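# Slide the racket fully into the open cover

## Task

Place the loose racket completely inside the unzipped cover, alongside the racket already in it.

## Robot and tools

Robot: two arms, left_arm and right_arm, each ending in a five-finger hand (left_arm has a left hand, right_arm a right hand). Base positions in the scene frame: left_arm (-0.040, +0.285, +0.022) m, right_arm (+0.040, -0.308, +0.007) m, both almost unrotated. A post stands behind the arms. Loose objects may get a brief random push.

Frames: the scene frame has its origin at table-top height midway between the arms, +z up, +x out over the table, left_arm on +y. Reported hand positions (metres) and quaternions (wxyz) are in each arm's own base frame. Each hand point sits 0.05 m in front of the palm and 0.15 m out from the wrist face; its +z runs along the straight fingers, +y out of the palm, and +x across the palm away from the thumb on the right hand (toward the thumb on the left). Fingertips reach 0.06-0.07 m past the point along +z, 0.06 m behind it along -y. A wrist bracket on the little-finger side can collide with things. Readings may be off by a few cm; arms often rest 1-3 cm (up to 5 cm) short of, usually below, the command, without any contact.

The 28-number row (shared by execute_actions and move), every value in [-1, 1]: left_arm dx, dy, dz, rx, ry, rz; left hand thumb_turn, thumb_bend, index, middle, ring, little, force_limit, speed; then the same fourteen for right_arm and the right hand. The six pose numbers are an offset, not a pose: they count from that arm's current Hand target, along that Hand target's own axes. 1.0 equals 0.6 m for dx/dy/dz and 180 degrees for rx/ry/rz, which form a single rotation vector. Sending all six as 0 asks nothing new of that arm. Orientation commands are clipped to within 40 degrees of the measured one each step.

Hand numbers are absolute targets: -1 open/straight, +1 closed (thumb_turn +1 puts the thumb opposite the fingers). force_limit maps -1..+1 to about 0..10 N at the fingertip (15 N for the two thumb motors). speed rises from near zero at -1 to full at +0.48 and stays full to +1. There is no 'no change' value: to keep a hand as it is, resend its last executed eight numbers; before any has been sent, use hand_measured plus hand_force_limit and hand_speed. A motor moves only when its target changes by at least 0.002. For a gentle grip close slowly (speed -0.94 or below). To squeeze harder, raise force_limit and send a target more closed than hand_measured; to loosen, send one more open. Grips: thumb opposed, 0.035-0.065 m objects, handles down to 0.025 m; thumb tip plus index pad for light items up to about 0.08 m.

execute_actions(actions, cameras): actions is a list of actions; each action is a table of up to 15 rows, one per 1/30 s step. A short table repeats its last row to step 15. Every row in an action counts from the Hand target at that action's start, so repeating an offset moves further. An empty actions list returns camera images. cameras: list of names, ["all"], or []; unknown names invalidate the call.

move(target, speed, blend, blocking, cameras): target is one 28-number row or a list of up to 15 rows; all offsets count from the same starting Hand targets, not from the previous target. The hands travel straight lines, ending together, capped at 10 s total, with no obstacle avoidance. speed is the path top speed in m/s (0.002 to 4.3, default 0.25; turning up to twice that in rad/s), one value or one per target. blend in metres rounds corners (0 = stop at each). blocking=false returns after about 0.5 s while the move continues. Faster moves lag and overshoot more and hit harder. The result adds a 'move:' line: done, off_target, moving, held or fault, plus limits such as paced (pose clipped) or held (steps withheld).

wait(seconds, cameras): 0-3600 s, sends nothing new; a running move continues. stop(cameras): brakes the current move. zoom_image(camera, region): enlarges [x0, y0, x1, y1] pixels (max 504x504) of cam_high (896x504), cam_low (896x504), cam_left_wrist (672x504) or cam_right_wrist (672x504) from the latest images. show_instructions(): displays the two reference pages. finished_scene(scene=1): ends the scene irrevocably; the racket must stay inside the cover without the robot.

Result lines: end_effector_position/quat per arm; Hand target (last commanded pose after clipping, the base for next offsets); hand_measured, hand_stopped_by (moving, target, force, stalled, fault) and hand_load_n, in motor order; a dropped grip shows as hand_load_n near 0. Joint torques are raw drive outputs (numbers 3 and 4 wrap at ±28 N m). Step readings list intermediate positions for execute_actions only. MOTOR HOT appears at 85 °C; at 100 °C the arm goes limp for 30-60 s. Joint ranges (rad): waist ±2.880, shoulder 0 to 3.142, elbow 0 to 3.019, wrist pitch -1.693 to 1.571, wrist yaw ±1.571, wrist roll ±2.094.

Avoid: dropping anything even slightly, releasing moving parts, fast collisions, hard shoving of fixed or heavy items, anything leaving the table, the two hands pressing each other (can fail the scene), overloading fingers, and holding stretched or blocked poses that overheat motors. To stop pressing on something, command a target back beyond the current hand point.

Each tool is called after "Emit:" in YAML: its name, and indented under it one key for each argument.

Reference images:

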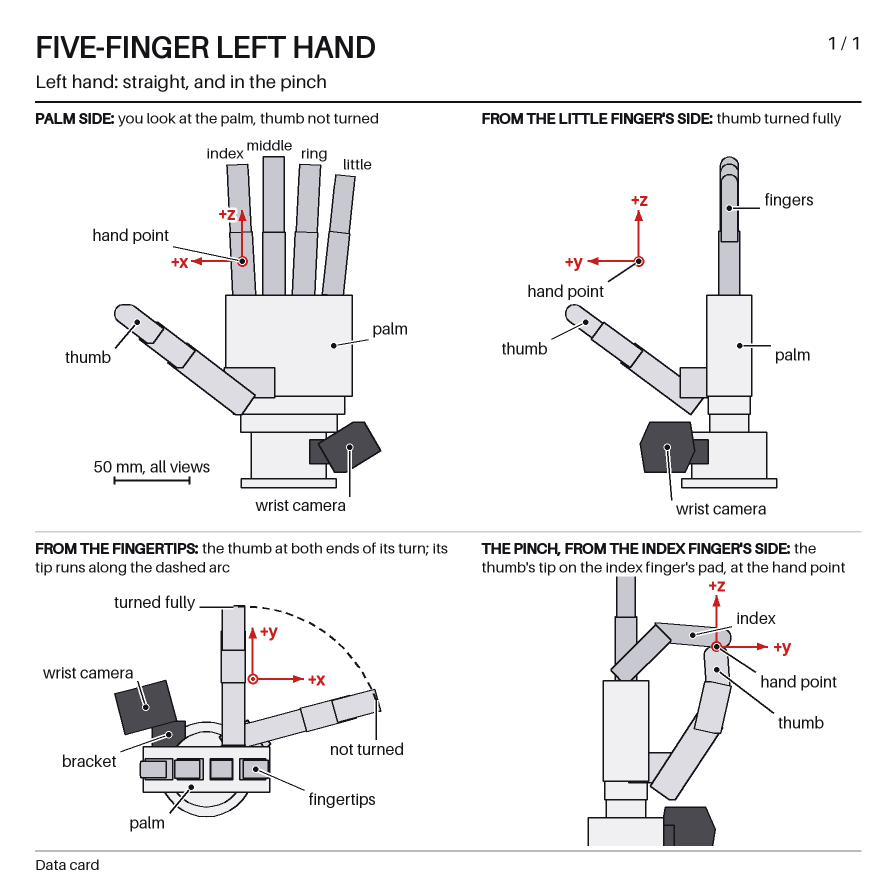

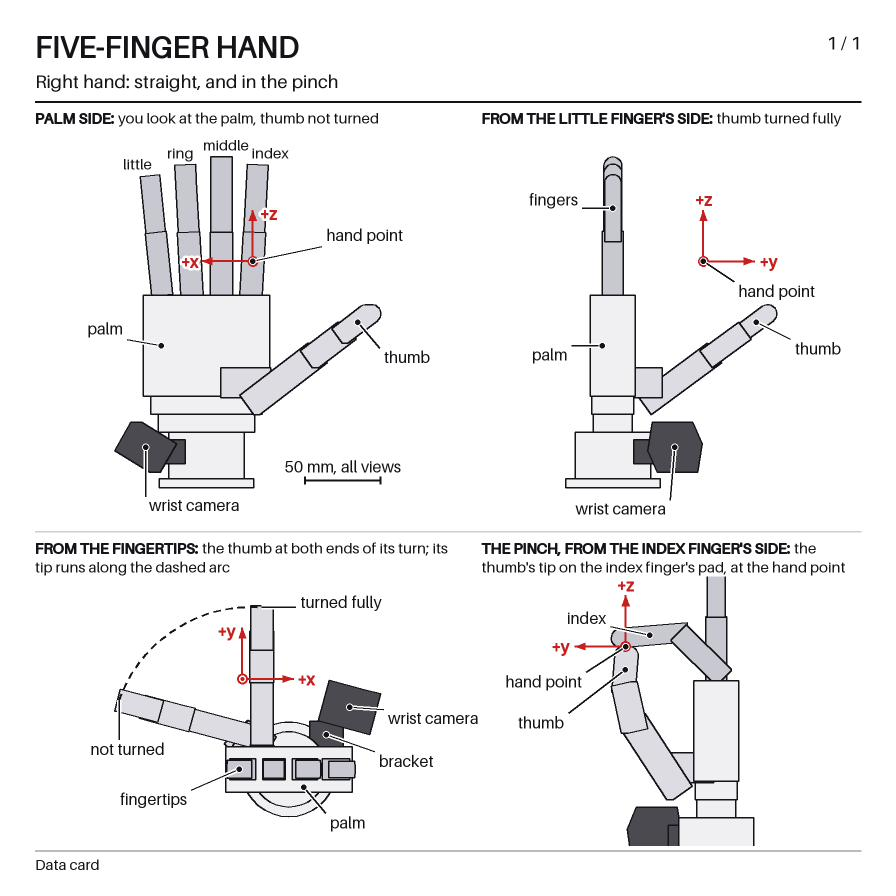

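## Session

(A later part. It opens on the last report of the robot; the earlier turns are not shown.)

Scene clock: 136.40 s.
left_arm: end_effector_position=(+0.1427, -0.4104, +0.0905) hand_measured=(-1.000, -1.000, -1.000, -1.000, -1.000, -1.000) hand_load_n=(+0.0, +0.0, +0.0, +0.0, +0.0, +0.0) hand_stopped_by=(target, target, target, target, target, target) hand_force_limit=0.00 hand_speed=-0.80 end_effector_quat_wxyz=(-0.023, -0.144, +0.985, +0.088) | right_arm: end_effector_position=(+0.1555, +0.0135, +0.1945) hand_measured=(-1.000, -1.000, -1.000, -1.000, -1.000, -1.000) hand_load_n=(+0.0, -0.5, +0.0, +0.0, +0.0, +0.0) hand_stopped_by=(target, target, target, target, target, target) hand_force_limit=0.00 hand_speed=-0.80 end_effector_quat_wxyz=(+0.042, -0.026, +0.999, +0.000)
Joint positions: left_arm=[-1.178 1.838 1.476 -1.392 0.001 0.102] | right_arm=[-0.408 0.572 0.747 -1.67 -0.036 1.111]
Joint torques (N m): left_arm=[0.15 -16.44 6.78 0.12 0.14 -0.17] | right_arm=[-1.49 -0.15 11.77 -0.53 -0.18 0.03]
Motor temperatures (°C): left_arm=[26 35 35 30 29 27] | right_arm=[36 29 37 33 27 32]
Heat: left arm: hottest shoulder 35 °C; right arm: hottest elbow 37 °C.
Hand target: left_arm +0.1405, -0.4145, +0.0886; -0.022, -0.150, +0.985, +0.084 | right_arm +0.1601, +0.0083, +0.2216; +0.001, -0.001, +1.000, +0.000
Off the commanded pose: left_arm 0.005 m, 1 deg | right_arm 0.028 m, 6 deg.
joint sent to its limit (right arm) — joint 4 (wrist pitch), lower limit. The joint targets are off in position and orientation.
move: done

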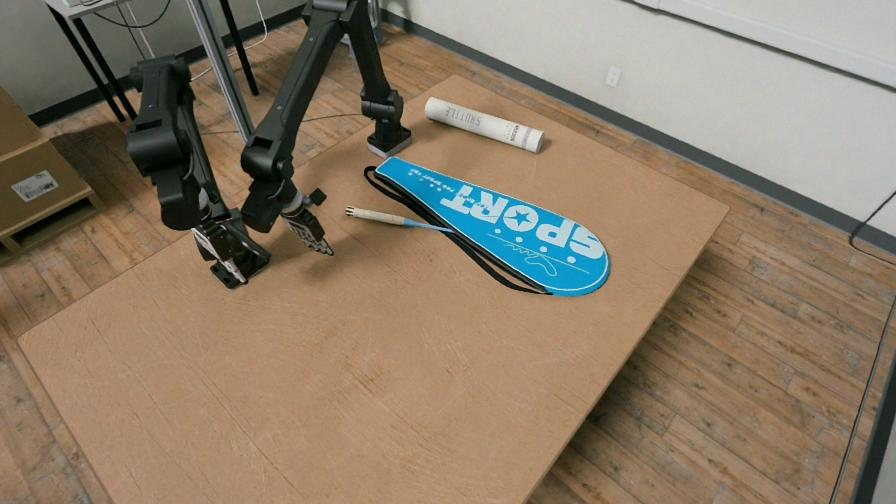

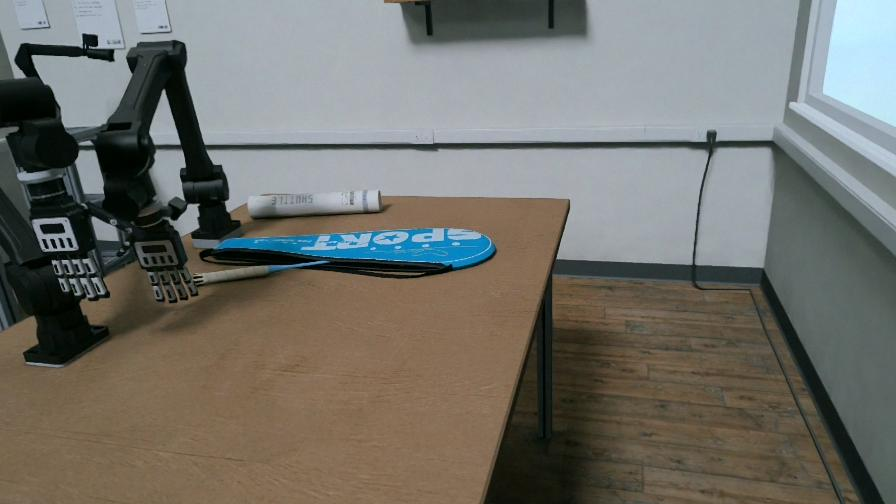

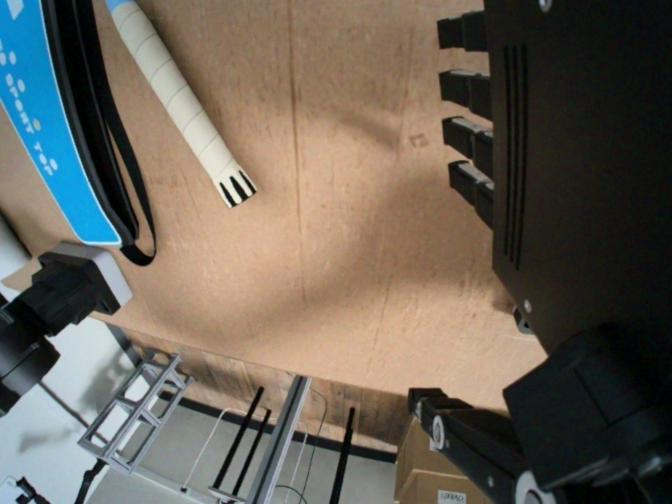

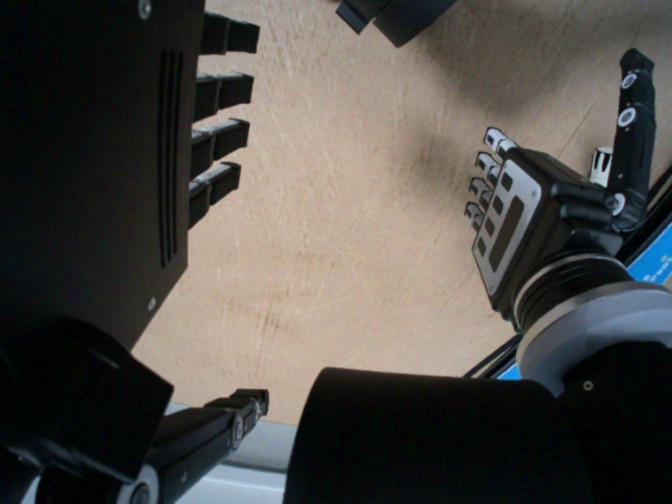

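Emit:
move:
  target: [-0.0007,-0.0063,0.036,0,0,0,-1,-1,-1,-1,-1,-1,0,-0.8,0,0,0,0,0,0,-1,-1,-1,-1,-1,-1,0,-0.8]
  speed: 0.05
  cameras: ["all"]

Emit:
zoom_image:
  camera: "cam_low"
  region: [100, 200, 340, 320]

Emit:
zoom_image:
  camera: "cam_high"
  region: [260, 150, 470, 300]

Scene clock: 141.97 s.
left_arm: end_effector_position=(+0.1429, -0.4109, +0.0701) hand_measured=(-1.000, -1.000, -1.000, -1.000, -1.000, -1.000) hand_load_n=(+0.0, +0.0, +0.0, +0.0, +0.0, +0.0) hand_stopped_by=(target, target, target, target, target, target) hand_force_limit=0.00 hand_speed=-0.80 end_effector_quat_wxyz=(-0.022, -0.145, +0.985, +0.087) | right_arm: end_effector_position=(+0.1555, +0.0135, +0.1945) hand_measured=(-1.000, -1.000, -1.000, -1.000, -1.000, -1.000) hand_load_n=(+0.0, +0.0, +0.0, +0.0, +0.0, +0.0) hand_stopped_by=(target, target, target, target, target, target) hand_force_limit=0.00 hand_speed=-0.80 end_effector_quat_wxyz=(+0.042, -0.026, +0.999, +0.000)
Joint positions: left_arm=[-1.178 1.856 1.447 -1.341 0.001 0.102] | right_arm=[-0.408 0.572 0.747 -1.67 -0.036 1.111]
Joint torques (N m): left_arm=[0.15 -16.21 6.53 0.13 0.14 -0.17] | right_arm=[-1.49 -0.21 11.77 -0.53 -0.18 0.03]
Heat: left arm: hottest shoulder 35 °C; right arm: hottest elbow 38 °C.
Hand target: left_arm +0.1405, -0.4145, +0.0667; -0.022, -0.150, +0.985, +0.084 | right_arm +0.1601, +0.0083, +0.2216; +0.001, -0.001, +1.000, +0.000
Off the commanded pose: left_arm 0.006 m, 1 deg | right_arm 0.028 m, 6 deg.
joint sent to its limit (right arm) — joint 4 (wrist pitch), lower limit. The joint targets are off in position and orientation.
move: done

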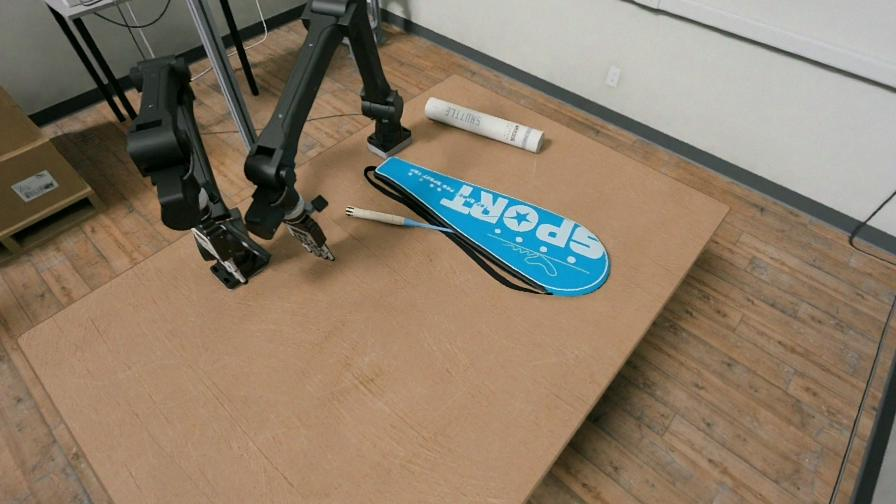

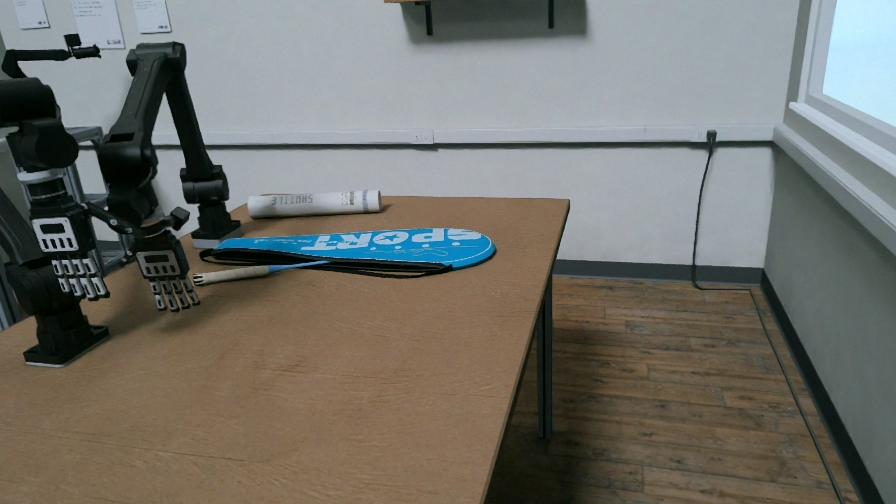

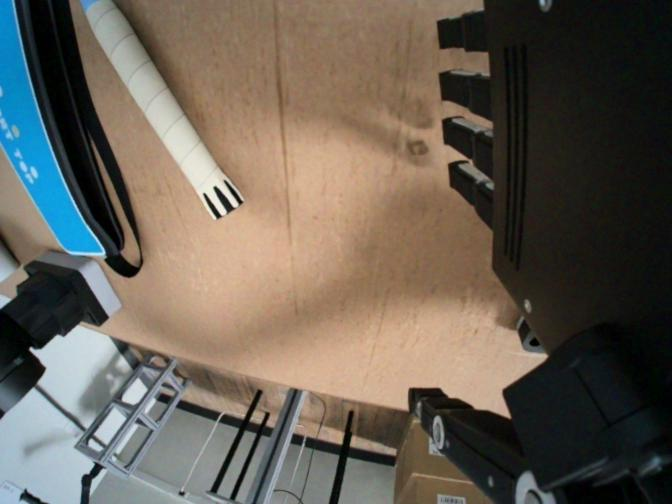

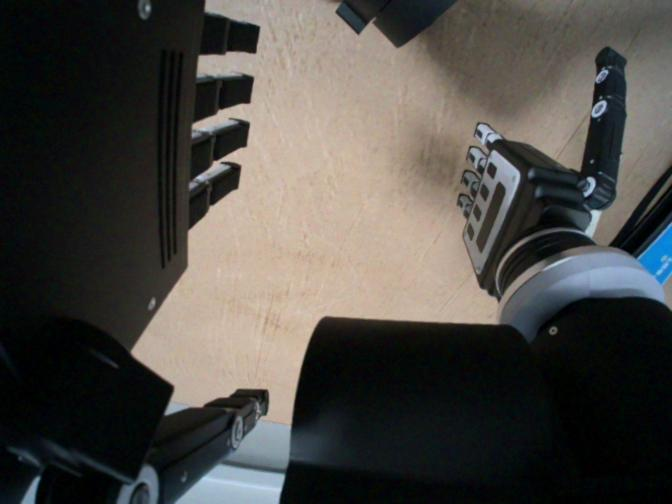

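Scaled by 2.100 from the camera's image (finer frame: 1280x720).

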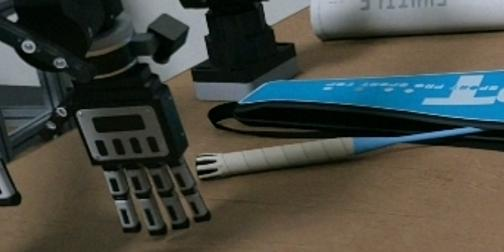

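Scaled by 2.400 from the camera's image (finer frame: 1280x720).

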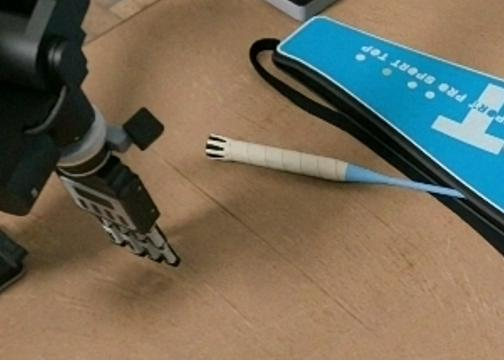

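Emit:
move:
  target: [-0.0797,0.2518,0.0375,0,0,0,-1,-1,-1,-1,-1,-1,0,-0.8,0,0,0,0,0,0,-1,-1,-1,-1,-1,-1,0,-0.8]
  speed: 0.08
  cameras: ["all"]

Emit:
zoom_image:
  camera: "cam_low"
  region: [100, 200, 340, 320]

Emit:
zoom_image:
  camera: "cam_high"
  region: [260, 150, 470, 300]

Scene clock: 166.87 s.
left_arm: end_effector_position=(+0.1347, -0.2563, +0.0666) hand_measured=(-1.000, -1.000, -1.000, -1.000, -1.000, -1.000) hand_load_n=(+0.0, +0.0, +0.0, +0.0, +0.0, -0.5) hand_stopped_by=(target, target, target, target, target, target) hand_force_limit=0.00 hand_speed=-0.80 end_effector_quat_wxyz=(-0.027, -0.153, +0.983, +0.095) | right_arm: end_effector_position=(+0.1555, +0.0135, +0.1945) hand_measured=(-1.000, -1.000, -1.000, -1.000, -1.000, -1.000) hand_load_n=(+0.0, +0.0, +0.0, +0.0, +0.0, +0.0) hand_stopped_by=(target, target, target, target, target, target) hand_force_limit=0.00 hand_speed=-0.80 end_effector_quat_wxyz=(+0.042, -0.026, +0.999, +0.000)
Joint positions: left_arm=[-1.04 1.537 1.004 -1.234 -0.019 0.221] | right_arm=[-0.408 0.572 0.747 -1.67 -0.036 1.111]
Joint torques (N m): left_arm=[1.61 -12.45 5.86 0.06 -0.2 0.19] | right_arm=[-1.55 -0.21 11.77 -0.53 -0.18 0.03]
Heat: left arm: hottest shoulder 35 °C; right arm: hottest elbow 40 °C.
Hand target: left_arm +0.1404, -0.2545, +0.0697; -0.022, -0.150, +0.985, +0.084 | right_arm +0.1601, +0.0083, +0.2216; +0.001, -0.001, +1.000, +0.000
Off the commanded pose: left_arm 0.007 m, 1 deg | right_arm 0.028 m, 6 deg.
joint sent to its limit (right arm) — joint 4 (wrist pitch), lower limit. The joint targets are off in position and orientation.
move: done

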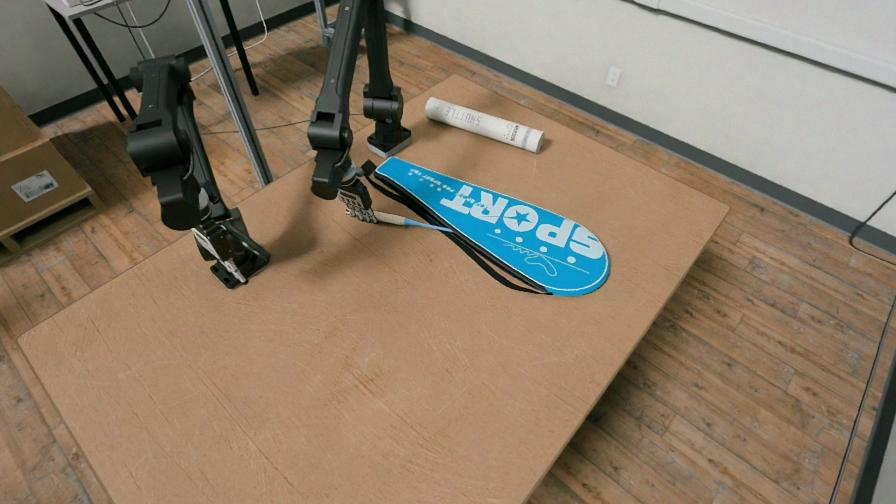

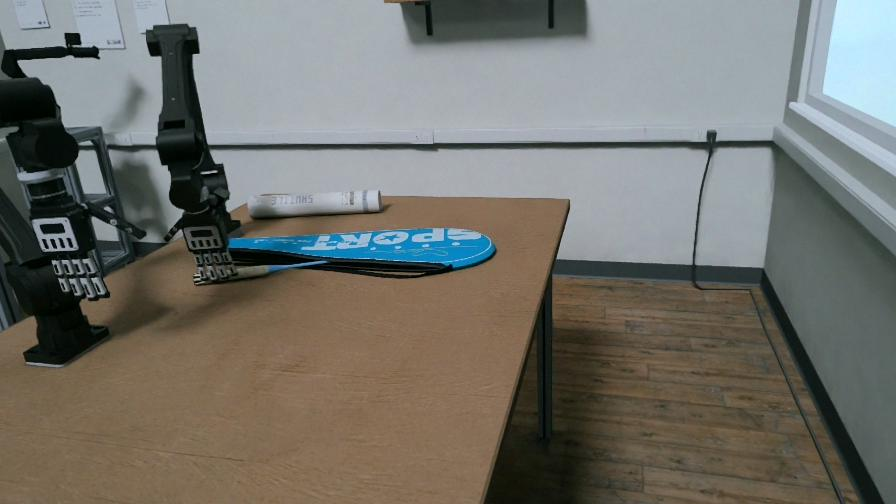

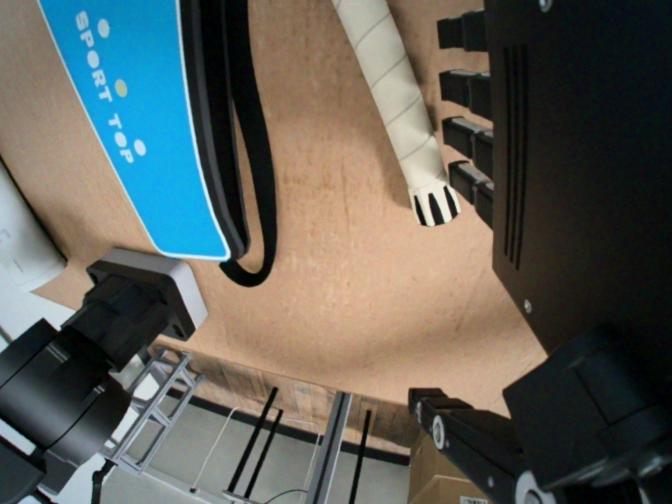

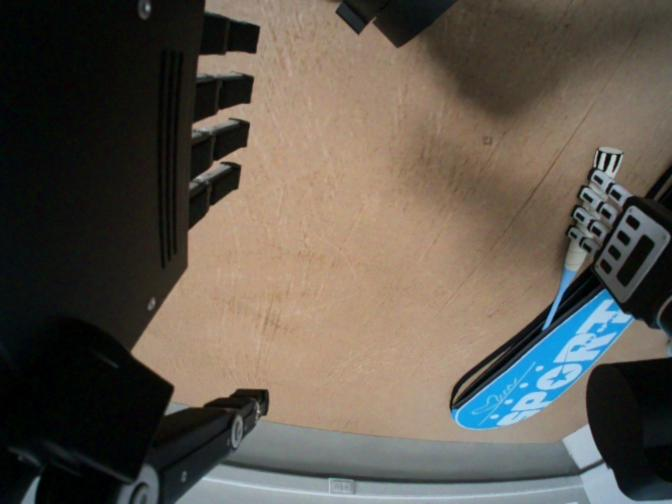

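Scaled by 2.100 from the camera's image (finer frame: 1280x720).

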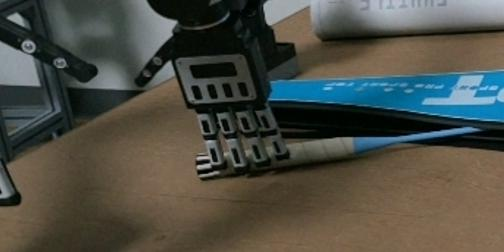

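Scaled by 2.400 from the camera's image (finer frame: 1280x720).

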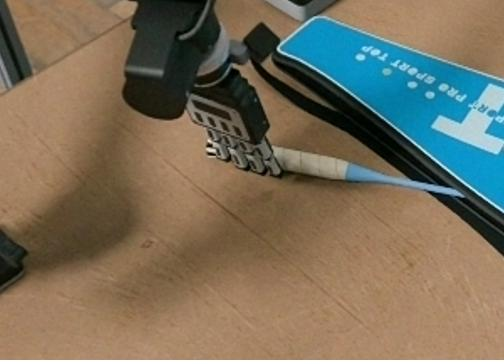

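Emit:
move:
  target: [-0.0448,0.1412,0.0238,0,0,0,-1,-1,-1,-1,-1,-1,0,-0.8,0,0,0,0,0,0,-1,-1,-1,-1,-1,-1,0,-0.8]
  speed: 0.06
  cameras: ["all"]

Emit:
zoom_image:
  camera: "cam_low"
  region: [160, 200, 520, 300]

Emit:
zoom_image:
  camera: "cam_high"
  region: [310, 130, 520, 280]

Scene clock: 174.57 s.
left_arm: end_effector_position=(+0.1341, -0.1681, +0.0682) hand_measured=(-1.000, -1.000, -1.000, -1.000, -1.000, -1.000) hand_load_n=(+0.0, +0.0, +0.0, +0.5, +0.0, +0.0) hand_stopped_by=(target, target, target, target, target, target) hand_force_limit=0.00 hand_speed=-0.80 end_effector_quat_wxyz=(-0.030, -0.150, +0.984, +0.091) | right_arm: end_effector_position=(+0.1555, +0.0135, +0.1945) hand_measured=(-1.000, -1.000, -1.000, -1.000, -1.000, -1.000) hand_load_n=(+0.0, +0.0, +0.0, +0.0, +0.0, -0.5) hand_stopped_by=(target, target, target, target, target, target) hand_force_limit=0.00 hand_speed=-0.80 end_effector_quat_wxyz=(+0.042, -0.026, +0.999, +0.000)
Joint positions: left_arm=[-0.897 1.345 0.807 -1.221 -0.039 0.366] | right_arm=[-0.408 0.572 0.747 -1.67 -0.036 1.111]
Joint torques (N m): left_arm=[1.79 -9.17 5.85 0.03 -0.44 0.17] | right_arm=[-1.49 -0.21 11.77 -0.53 -0.18 0.03]
Heat: left arm: hottest shoulder 35 °C; right arm: hottest elbow 41 °C.
Hand target: left_arm +0.1402, -0.1645, +0.0697; -0.022, -0.150, +0.985, +0.084 | right_arm +0.1601, +0.0083, +0.2216; +0.001, -0.001, +1.000, +0.000
Off the commanded pose: left_arm 0.007 m, 1 deg | right_arm 0.028 m, 6 deg.
joint sent to its limit (right arm) — joint 4 (wrist pitch), lower limit. The joint targets are off in position and orientation.
move: done

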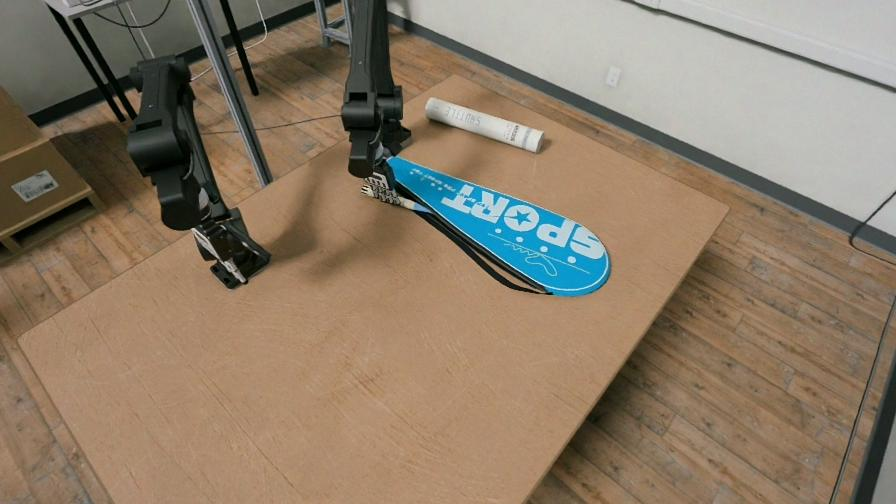

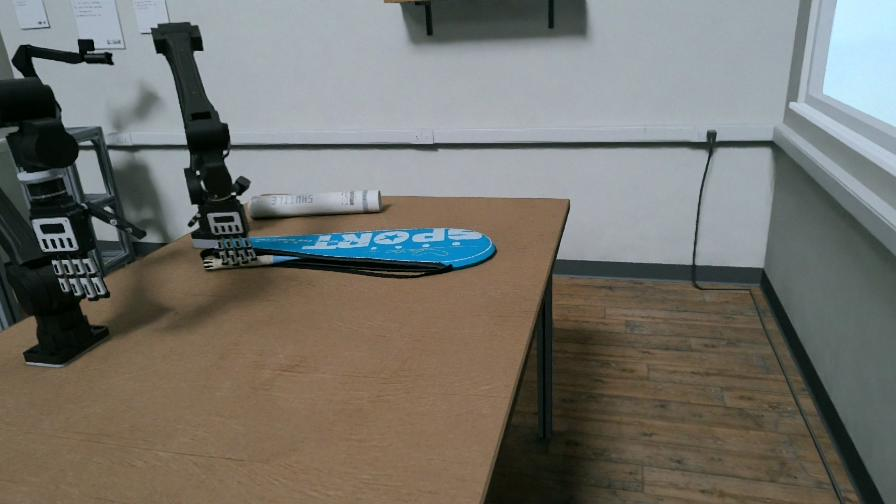

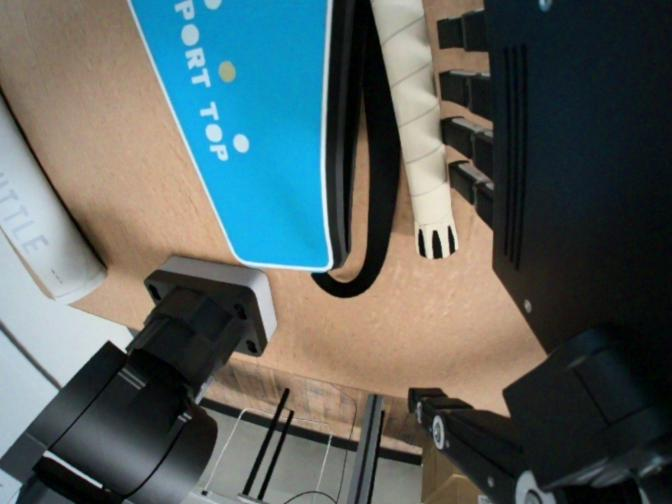

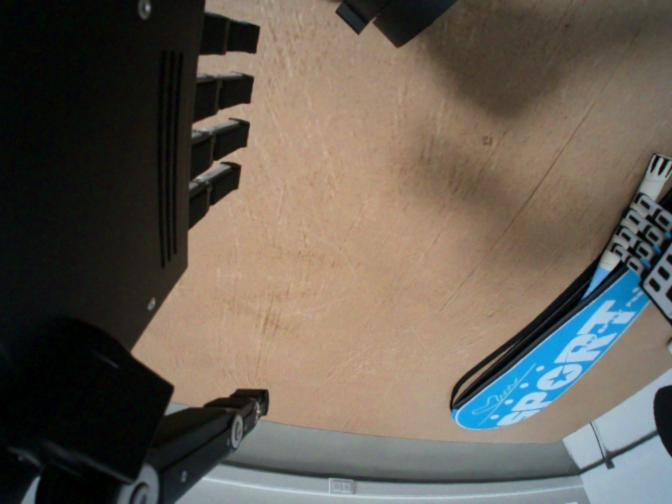

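Scaled by 1.400 from the camera's image (finer frame: 1280x720).

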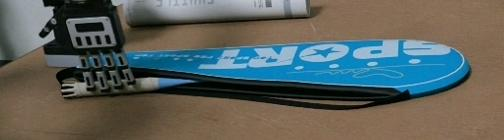

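Scaled by 2.400 from the camera's image (finer frame: 1280x720).

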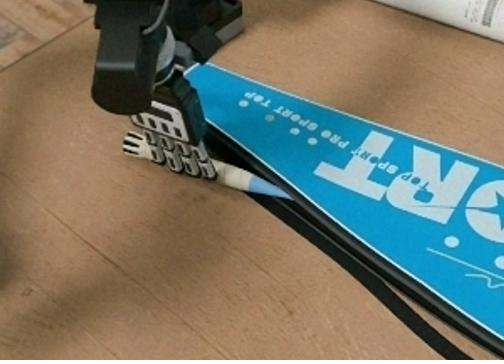

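Emit:
zoom_image:
  camera: "cam_left_wrist"
  region: [200, 0, 500, 320]

Scaled by 1.575 from the camera's image (finer frame: 960x720).

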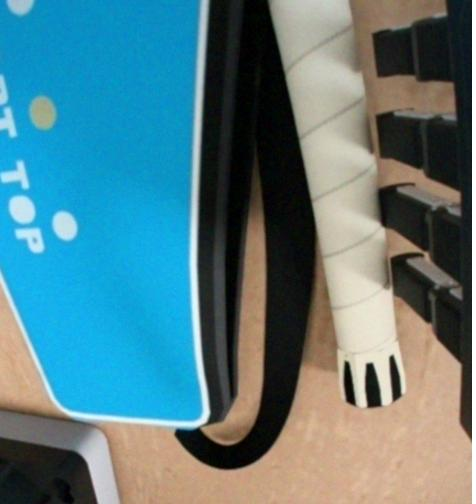

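Emit:
move:
  target: [-0.0199,0.0627,0.0106,0,0,0,-1,-1,-1,-1,-1,-1,0,-0.8,0,0,0,0,0,0,-1,-1,-1,-1,-1,-1,0,-0.8]
  speed: 0.05
  cameras: ["all"]

Emit:
zoom_image:
  camera: "cam_left_wrist"
  region: [200, 0, 500, 320]

Emit:
zoom_image:
  camera: "cam_low"
  region: [180, 200, 500, 300]

Emit:
zoom_image:
  camera: "cam_high"
  region: [340, 130, 480, 260]

Scene clock: 184.03 s.
left_arm: end_effector_position=(+0.1351, -0.1300, +0.0682) hand_measured=(-1.000, -1.000, -1.000, -1.000, -1.000, -1.000) hand_load_n=(+0.0, +0.0, +0.0, +0.0, +0.0, +0.0) hand_stopped_by=(target, target, target, target, target, target) hand_force_limit=0.00 hand_speed=-0.80 end_effector_quat_wxyz=(-0.029, -0.150, +0.985, +0.087) | right_arm: end_effector_position=(+0.1555, +0.0135, +0.1945) hand_measured=(-1.000, -1.000, -1.000, -1.000, -1.000, -1.000) hand_load_n=(+0.0, +0.0, +0.5, +0.0, +0.0, +0.0) hand_stopped_by=(target, target, target, target, target, target) hand_force_limit=0.00 hand_speed=-0.80 end_effector_quat_wxyz=(+0.042, -0.026, +0.999, +0.000)
Joint positions: left_arm=[-0.81 1.26 0.734 -1.221 -0.051 0.455] | right_arm=[-0.408 0.572 0.747 -1.67 -0.036 1.111]
Joint torques (N m): left_arm=[1.96 -7.82 5.93 -0.14 -0.59 0.17] | right_arm=[-1.49 -0.15 11.75 -0.53 -0.18 0.03]
Heat: left arm: hottest shoulder 35 °C; right arm: hottest elbow 41 °C.
Hand target: left_arm +0.1402, -0.1245, +0.0697; -0.022, -0.150, +0.985, +0.084 | right_arm +0.1601, +0.0083, +0.2216; +0.001, -0.001, +1.000, +0.000
Off the commanded pose: left_arm 0.008 m, 1 deg | right_arm 0.028 m, 6 deg.
joint sent to its limit (right arm) — joint 4 (wrist pitch), lower limit. The joint targets are off in position and orientation.
move: done

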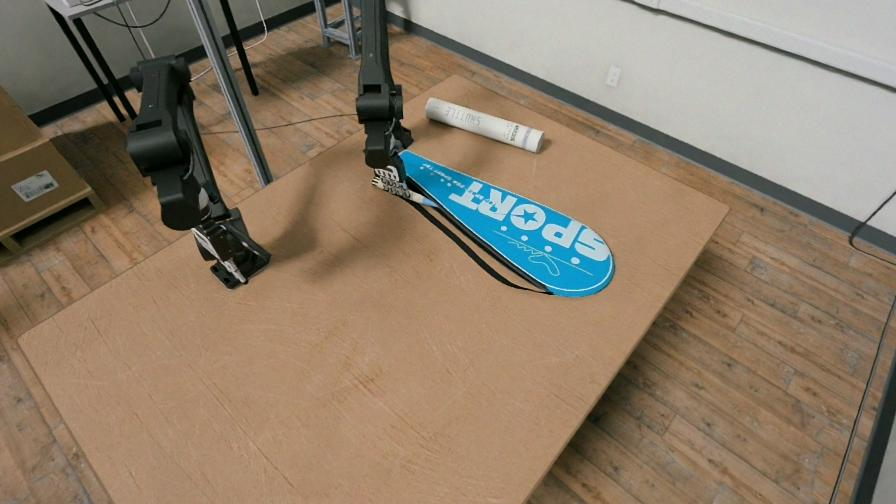

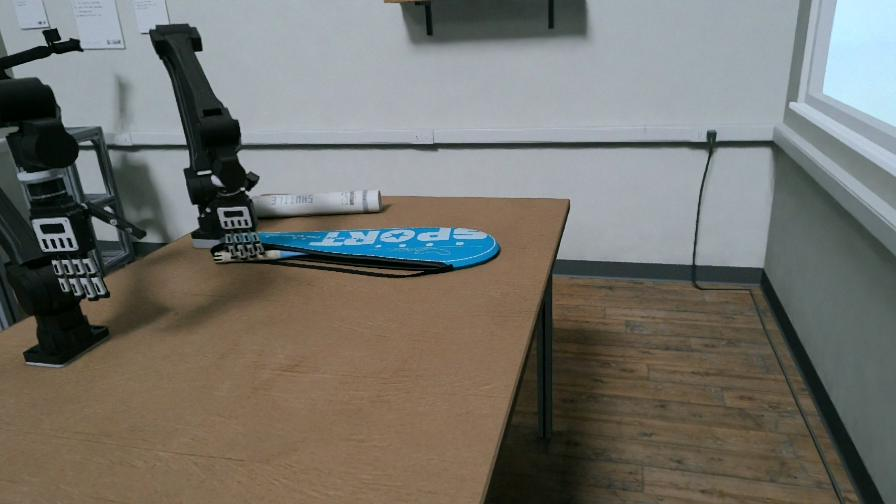

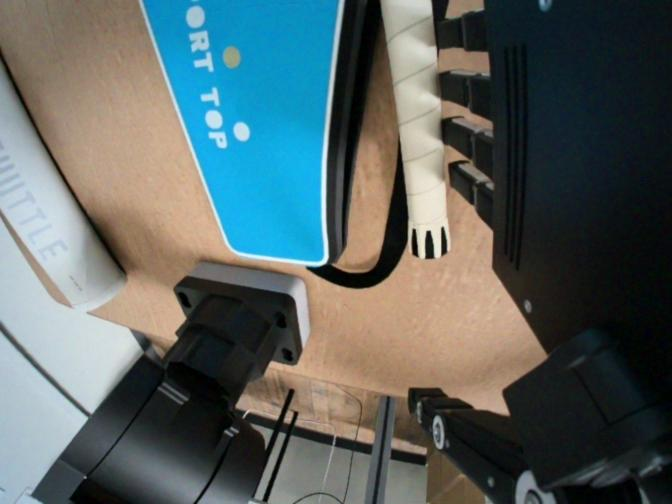

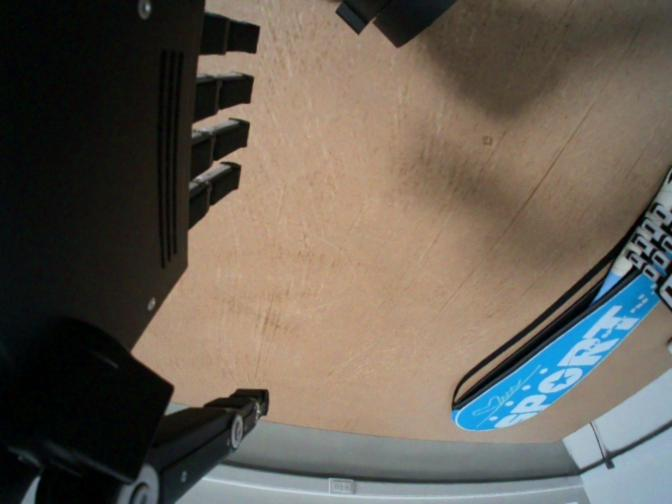

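Scaled by 1.575 from the camera's image (finer frame: 960x720).

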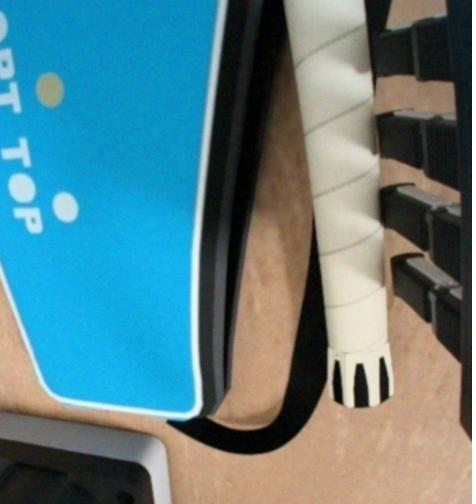

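Scaled by 1.575 from the camera's image (finer frame: 1280x720).

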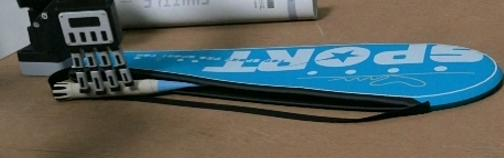

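Scaled by 3.600 from the camera's image (finer frame: 1280x720).

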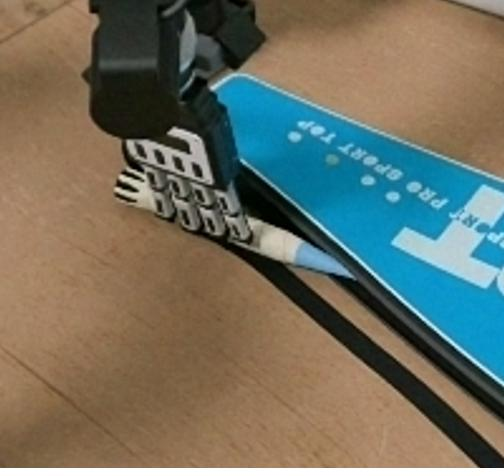

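Emit:
move:
  target: [0,0,0,0,0,0,-1,-1,-1,-1,-1,-1,0,-0.8,0.083,0.25,0.033,0.047,-0.365,-0.872,-1,-1,-1,-1,-1,-1,0,-0.8]
  speed: 0.2
  cameras: ["all"]

Scene clock: 209.27 s.
left_arm: end_effector_position=(+0.1351, -0.1300, +0.0682) hand_measured=(-1.000, -1.000, -1.000, -1.000, -1.000, -1.000) hand_load_n=(+0.0, +0.0, +0.0, +0.0, +0.0, +0.0) hand_stopped_by=(target, target, target, target, target, target) hand_force_limit=0.00 hand_speed=-0.80 end_effector_quat_wxyz=(-0.029, -0.149, +0.985, +0.087) | right_arm: end_effector_position=(+0.1043, +0.1528, +0.1965) hand_measured=(-1.000, -1.000, -1.000, -1.000, -1.000, -1.000) hand_load_n=(+0.0, +0.0, +0.0, +0.0, +0.0, +0.0) hand_stopped_by=(target, target, target, target, target, target) hand_force_limit=0.00 hand_speed=-0.80 end_effector_quat_wxyz=(-0.378, +0.919, -0.097, +0.044)
Joint positions: left_arm=[-0.81 1.26 0.734 -1.221 -0.051 0.455] | right_arm=[0.454 0.461 0.672 -1.226 -0.582 -0.736]
Joint torques (N m): left_arm=[1.9 -7.71 5.93 -0.14 -0.59 0.17] | right_arm=[0.97 1.44 8.8 1.47 -0.57 0.04]
Heat: left arm: hottest shoulder 34 °C; right arm: hottest elbow 41 °C.
Hand target: left_arm +0.1402, -0.1245, +0.0697; -0.022, -0.150, +0.985, +0.084 | right_arm +0.1101, +0.1582, +0.2018; -0.385, +0.918, -0.083, +0.050
Off the commanded pose: left_arm 0.008 m, 1 deg | right_arm 0.010 m, 2 deg.
move: done

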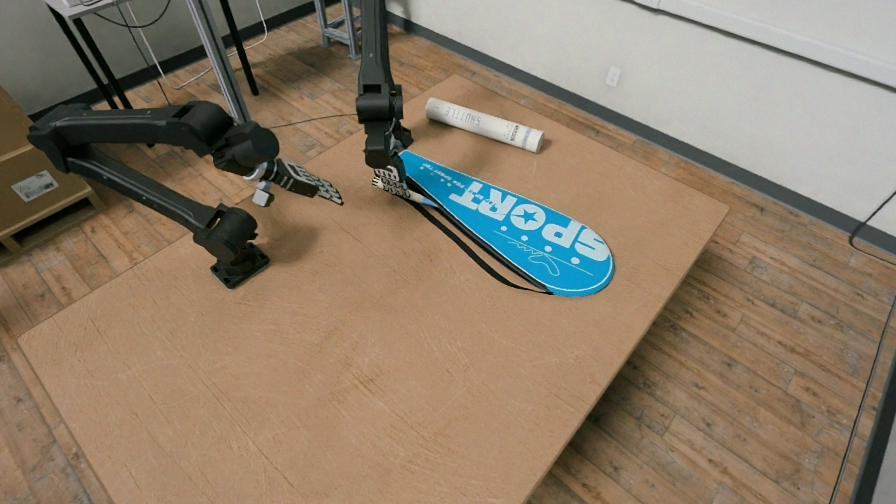

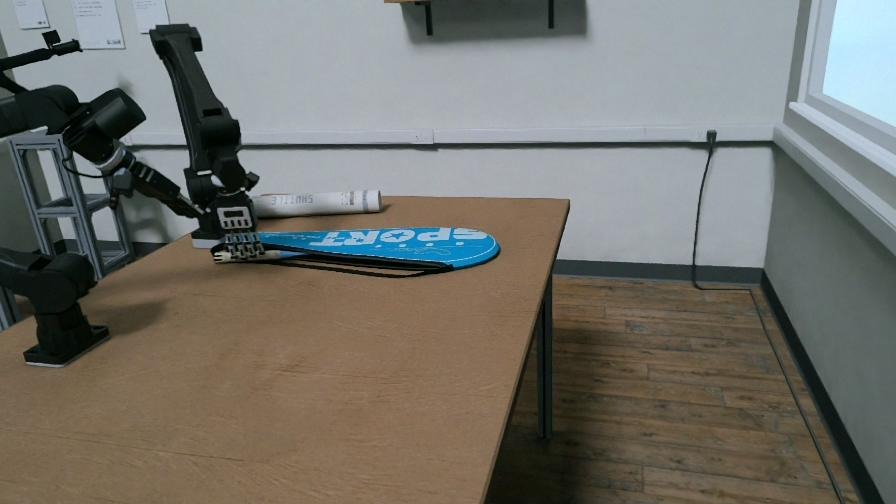

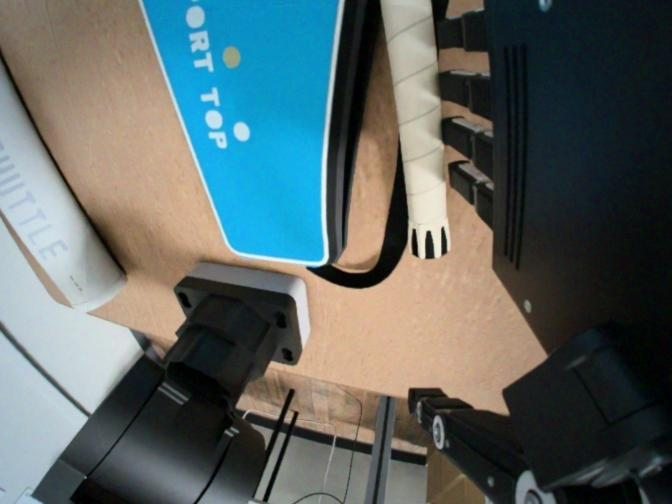

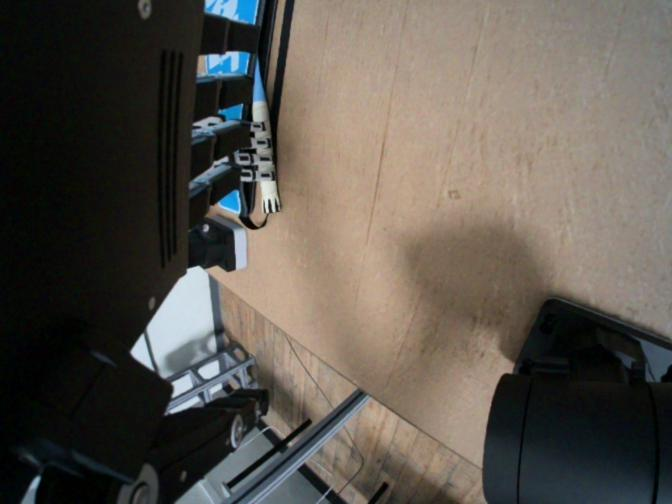

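Emit:
move:
  target: [0,0,0,0,0,0,-1,-1,-1,-1,-1,-1,0,-0.8,0.0715,0.074,0.044,0.222,0,0,-1,-1,-1,-1,-1,-1,0,-0.8]
  speed: 0.2
  cameras: ["cam_high","cam_right_wrist"]

Scene clock: 217.80 s.
left_arm: end_effector_position=(+0.1351, -0.1300, +0.0682) hand_measured=(-1.000, -1.000, -1.000, -1.000, -1.000, -1.000) hand_load_n=(+0.0, +0.0, +0.0, +0.0, +0.0, +0.0) hand_stopped_by=(target, target, target, target, target, target) hand_force_limit=0.00 hand_speed=-0.80 end_effector_quat_wxyz=(-0.029, -0.149, +0.985, +0.087) | right_arm: end_effector_position=(+0.1473, +0.1418, +0.1477) hand_measured=(-1.000, -1.000, -1.000, -1.000, -1.000, -1.000) hand_load_n=(+0.0, +0.0, -0.5, +0.0, +0.0, +0.0) hand_stopped_by=(target, target, target, target, target, target) hand_force_limit=0.00 hand_speed=-0.80 end_effector_quat_wxyz=(-0.648, +0.753, -0.079, +0.079)
Joint positions: left_arm=[-0.81 1.26 0.734 -1.221 -0.051 0.455] | right_arm=[-0.307 0.879 0.434 -1.624 -1.402 -2.092]
Joint torques (N m): left_arm=[1.9 -7.82 5.93 -0.14 -0.59 0.16] | right_arm=[-0.97 -0.44 7.16 -1.31 -0.77 0.02]
Heat: left arm: hottest shoulder 34 °C; right arm: hottest elbow 41 °C.
Hand target: left_arm +0.1402, -0.1245, +0.0697; -0.022, -0.150, +0.985, +0.084 | right_arm +0.1512, +0.1378, +0.1528; -0.675, +0.731, -0.061, +0.075
Off the commanded pose: left_arm 0.008 m, 1 deg | right_arm 0.008 m, 5 deg.
joint sent to its limit (right arm) — joint 6 (wrist roll), lower limit. The joint targets are off in orientation, not in position.
move: off_target (right_arm)

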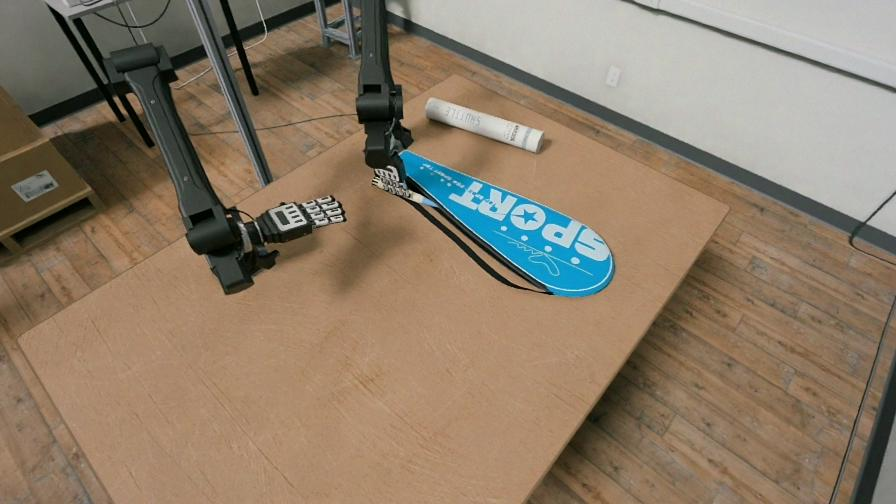

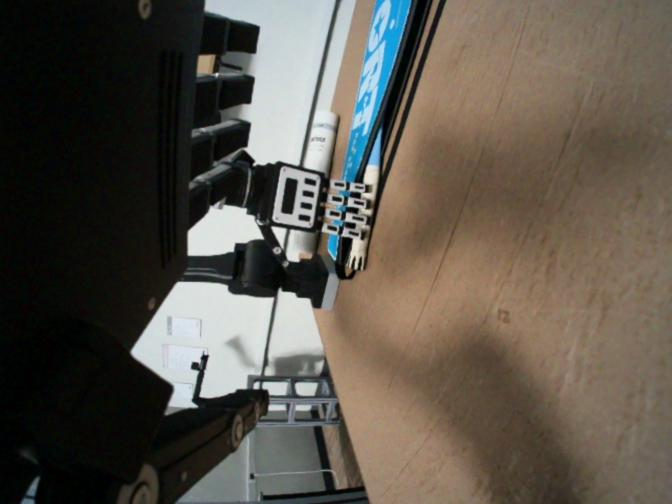

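Emit:
zoom_image:
  camera: "cam_right_wrist"
  region: [280, 0, 500, 300]

Scaled by 1.680 from the camera's image (finer frame: 960x720).

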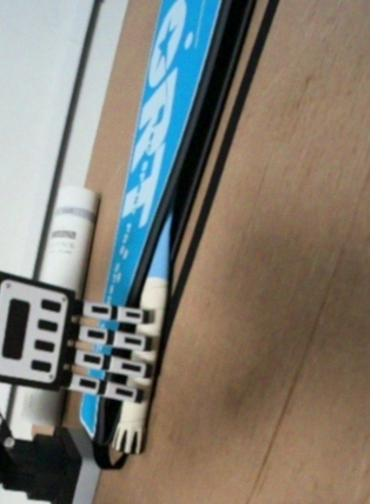

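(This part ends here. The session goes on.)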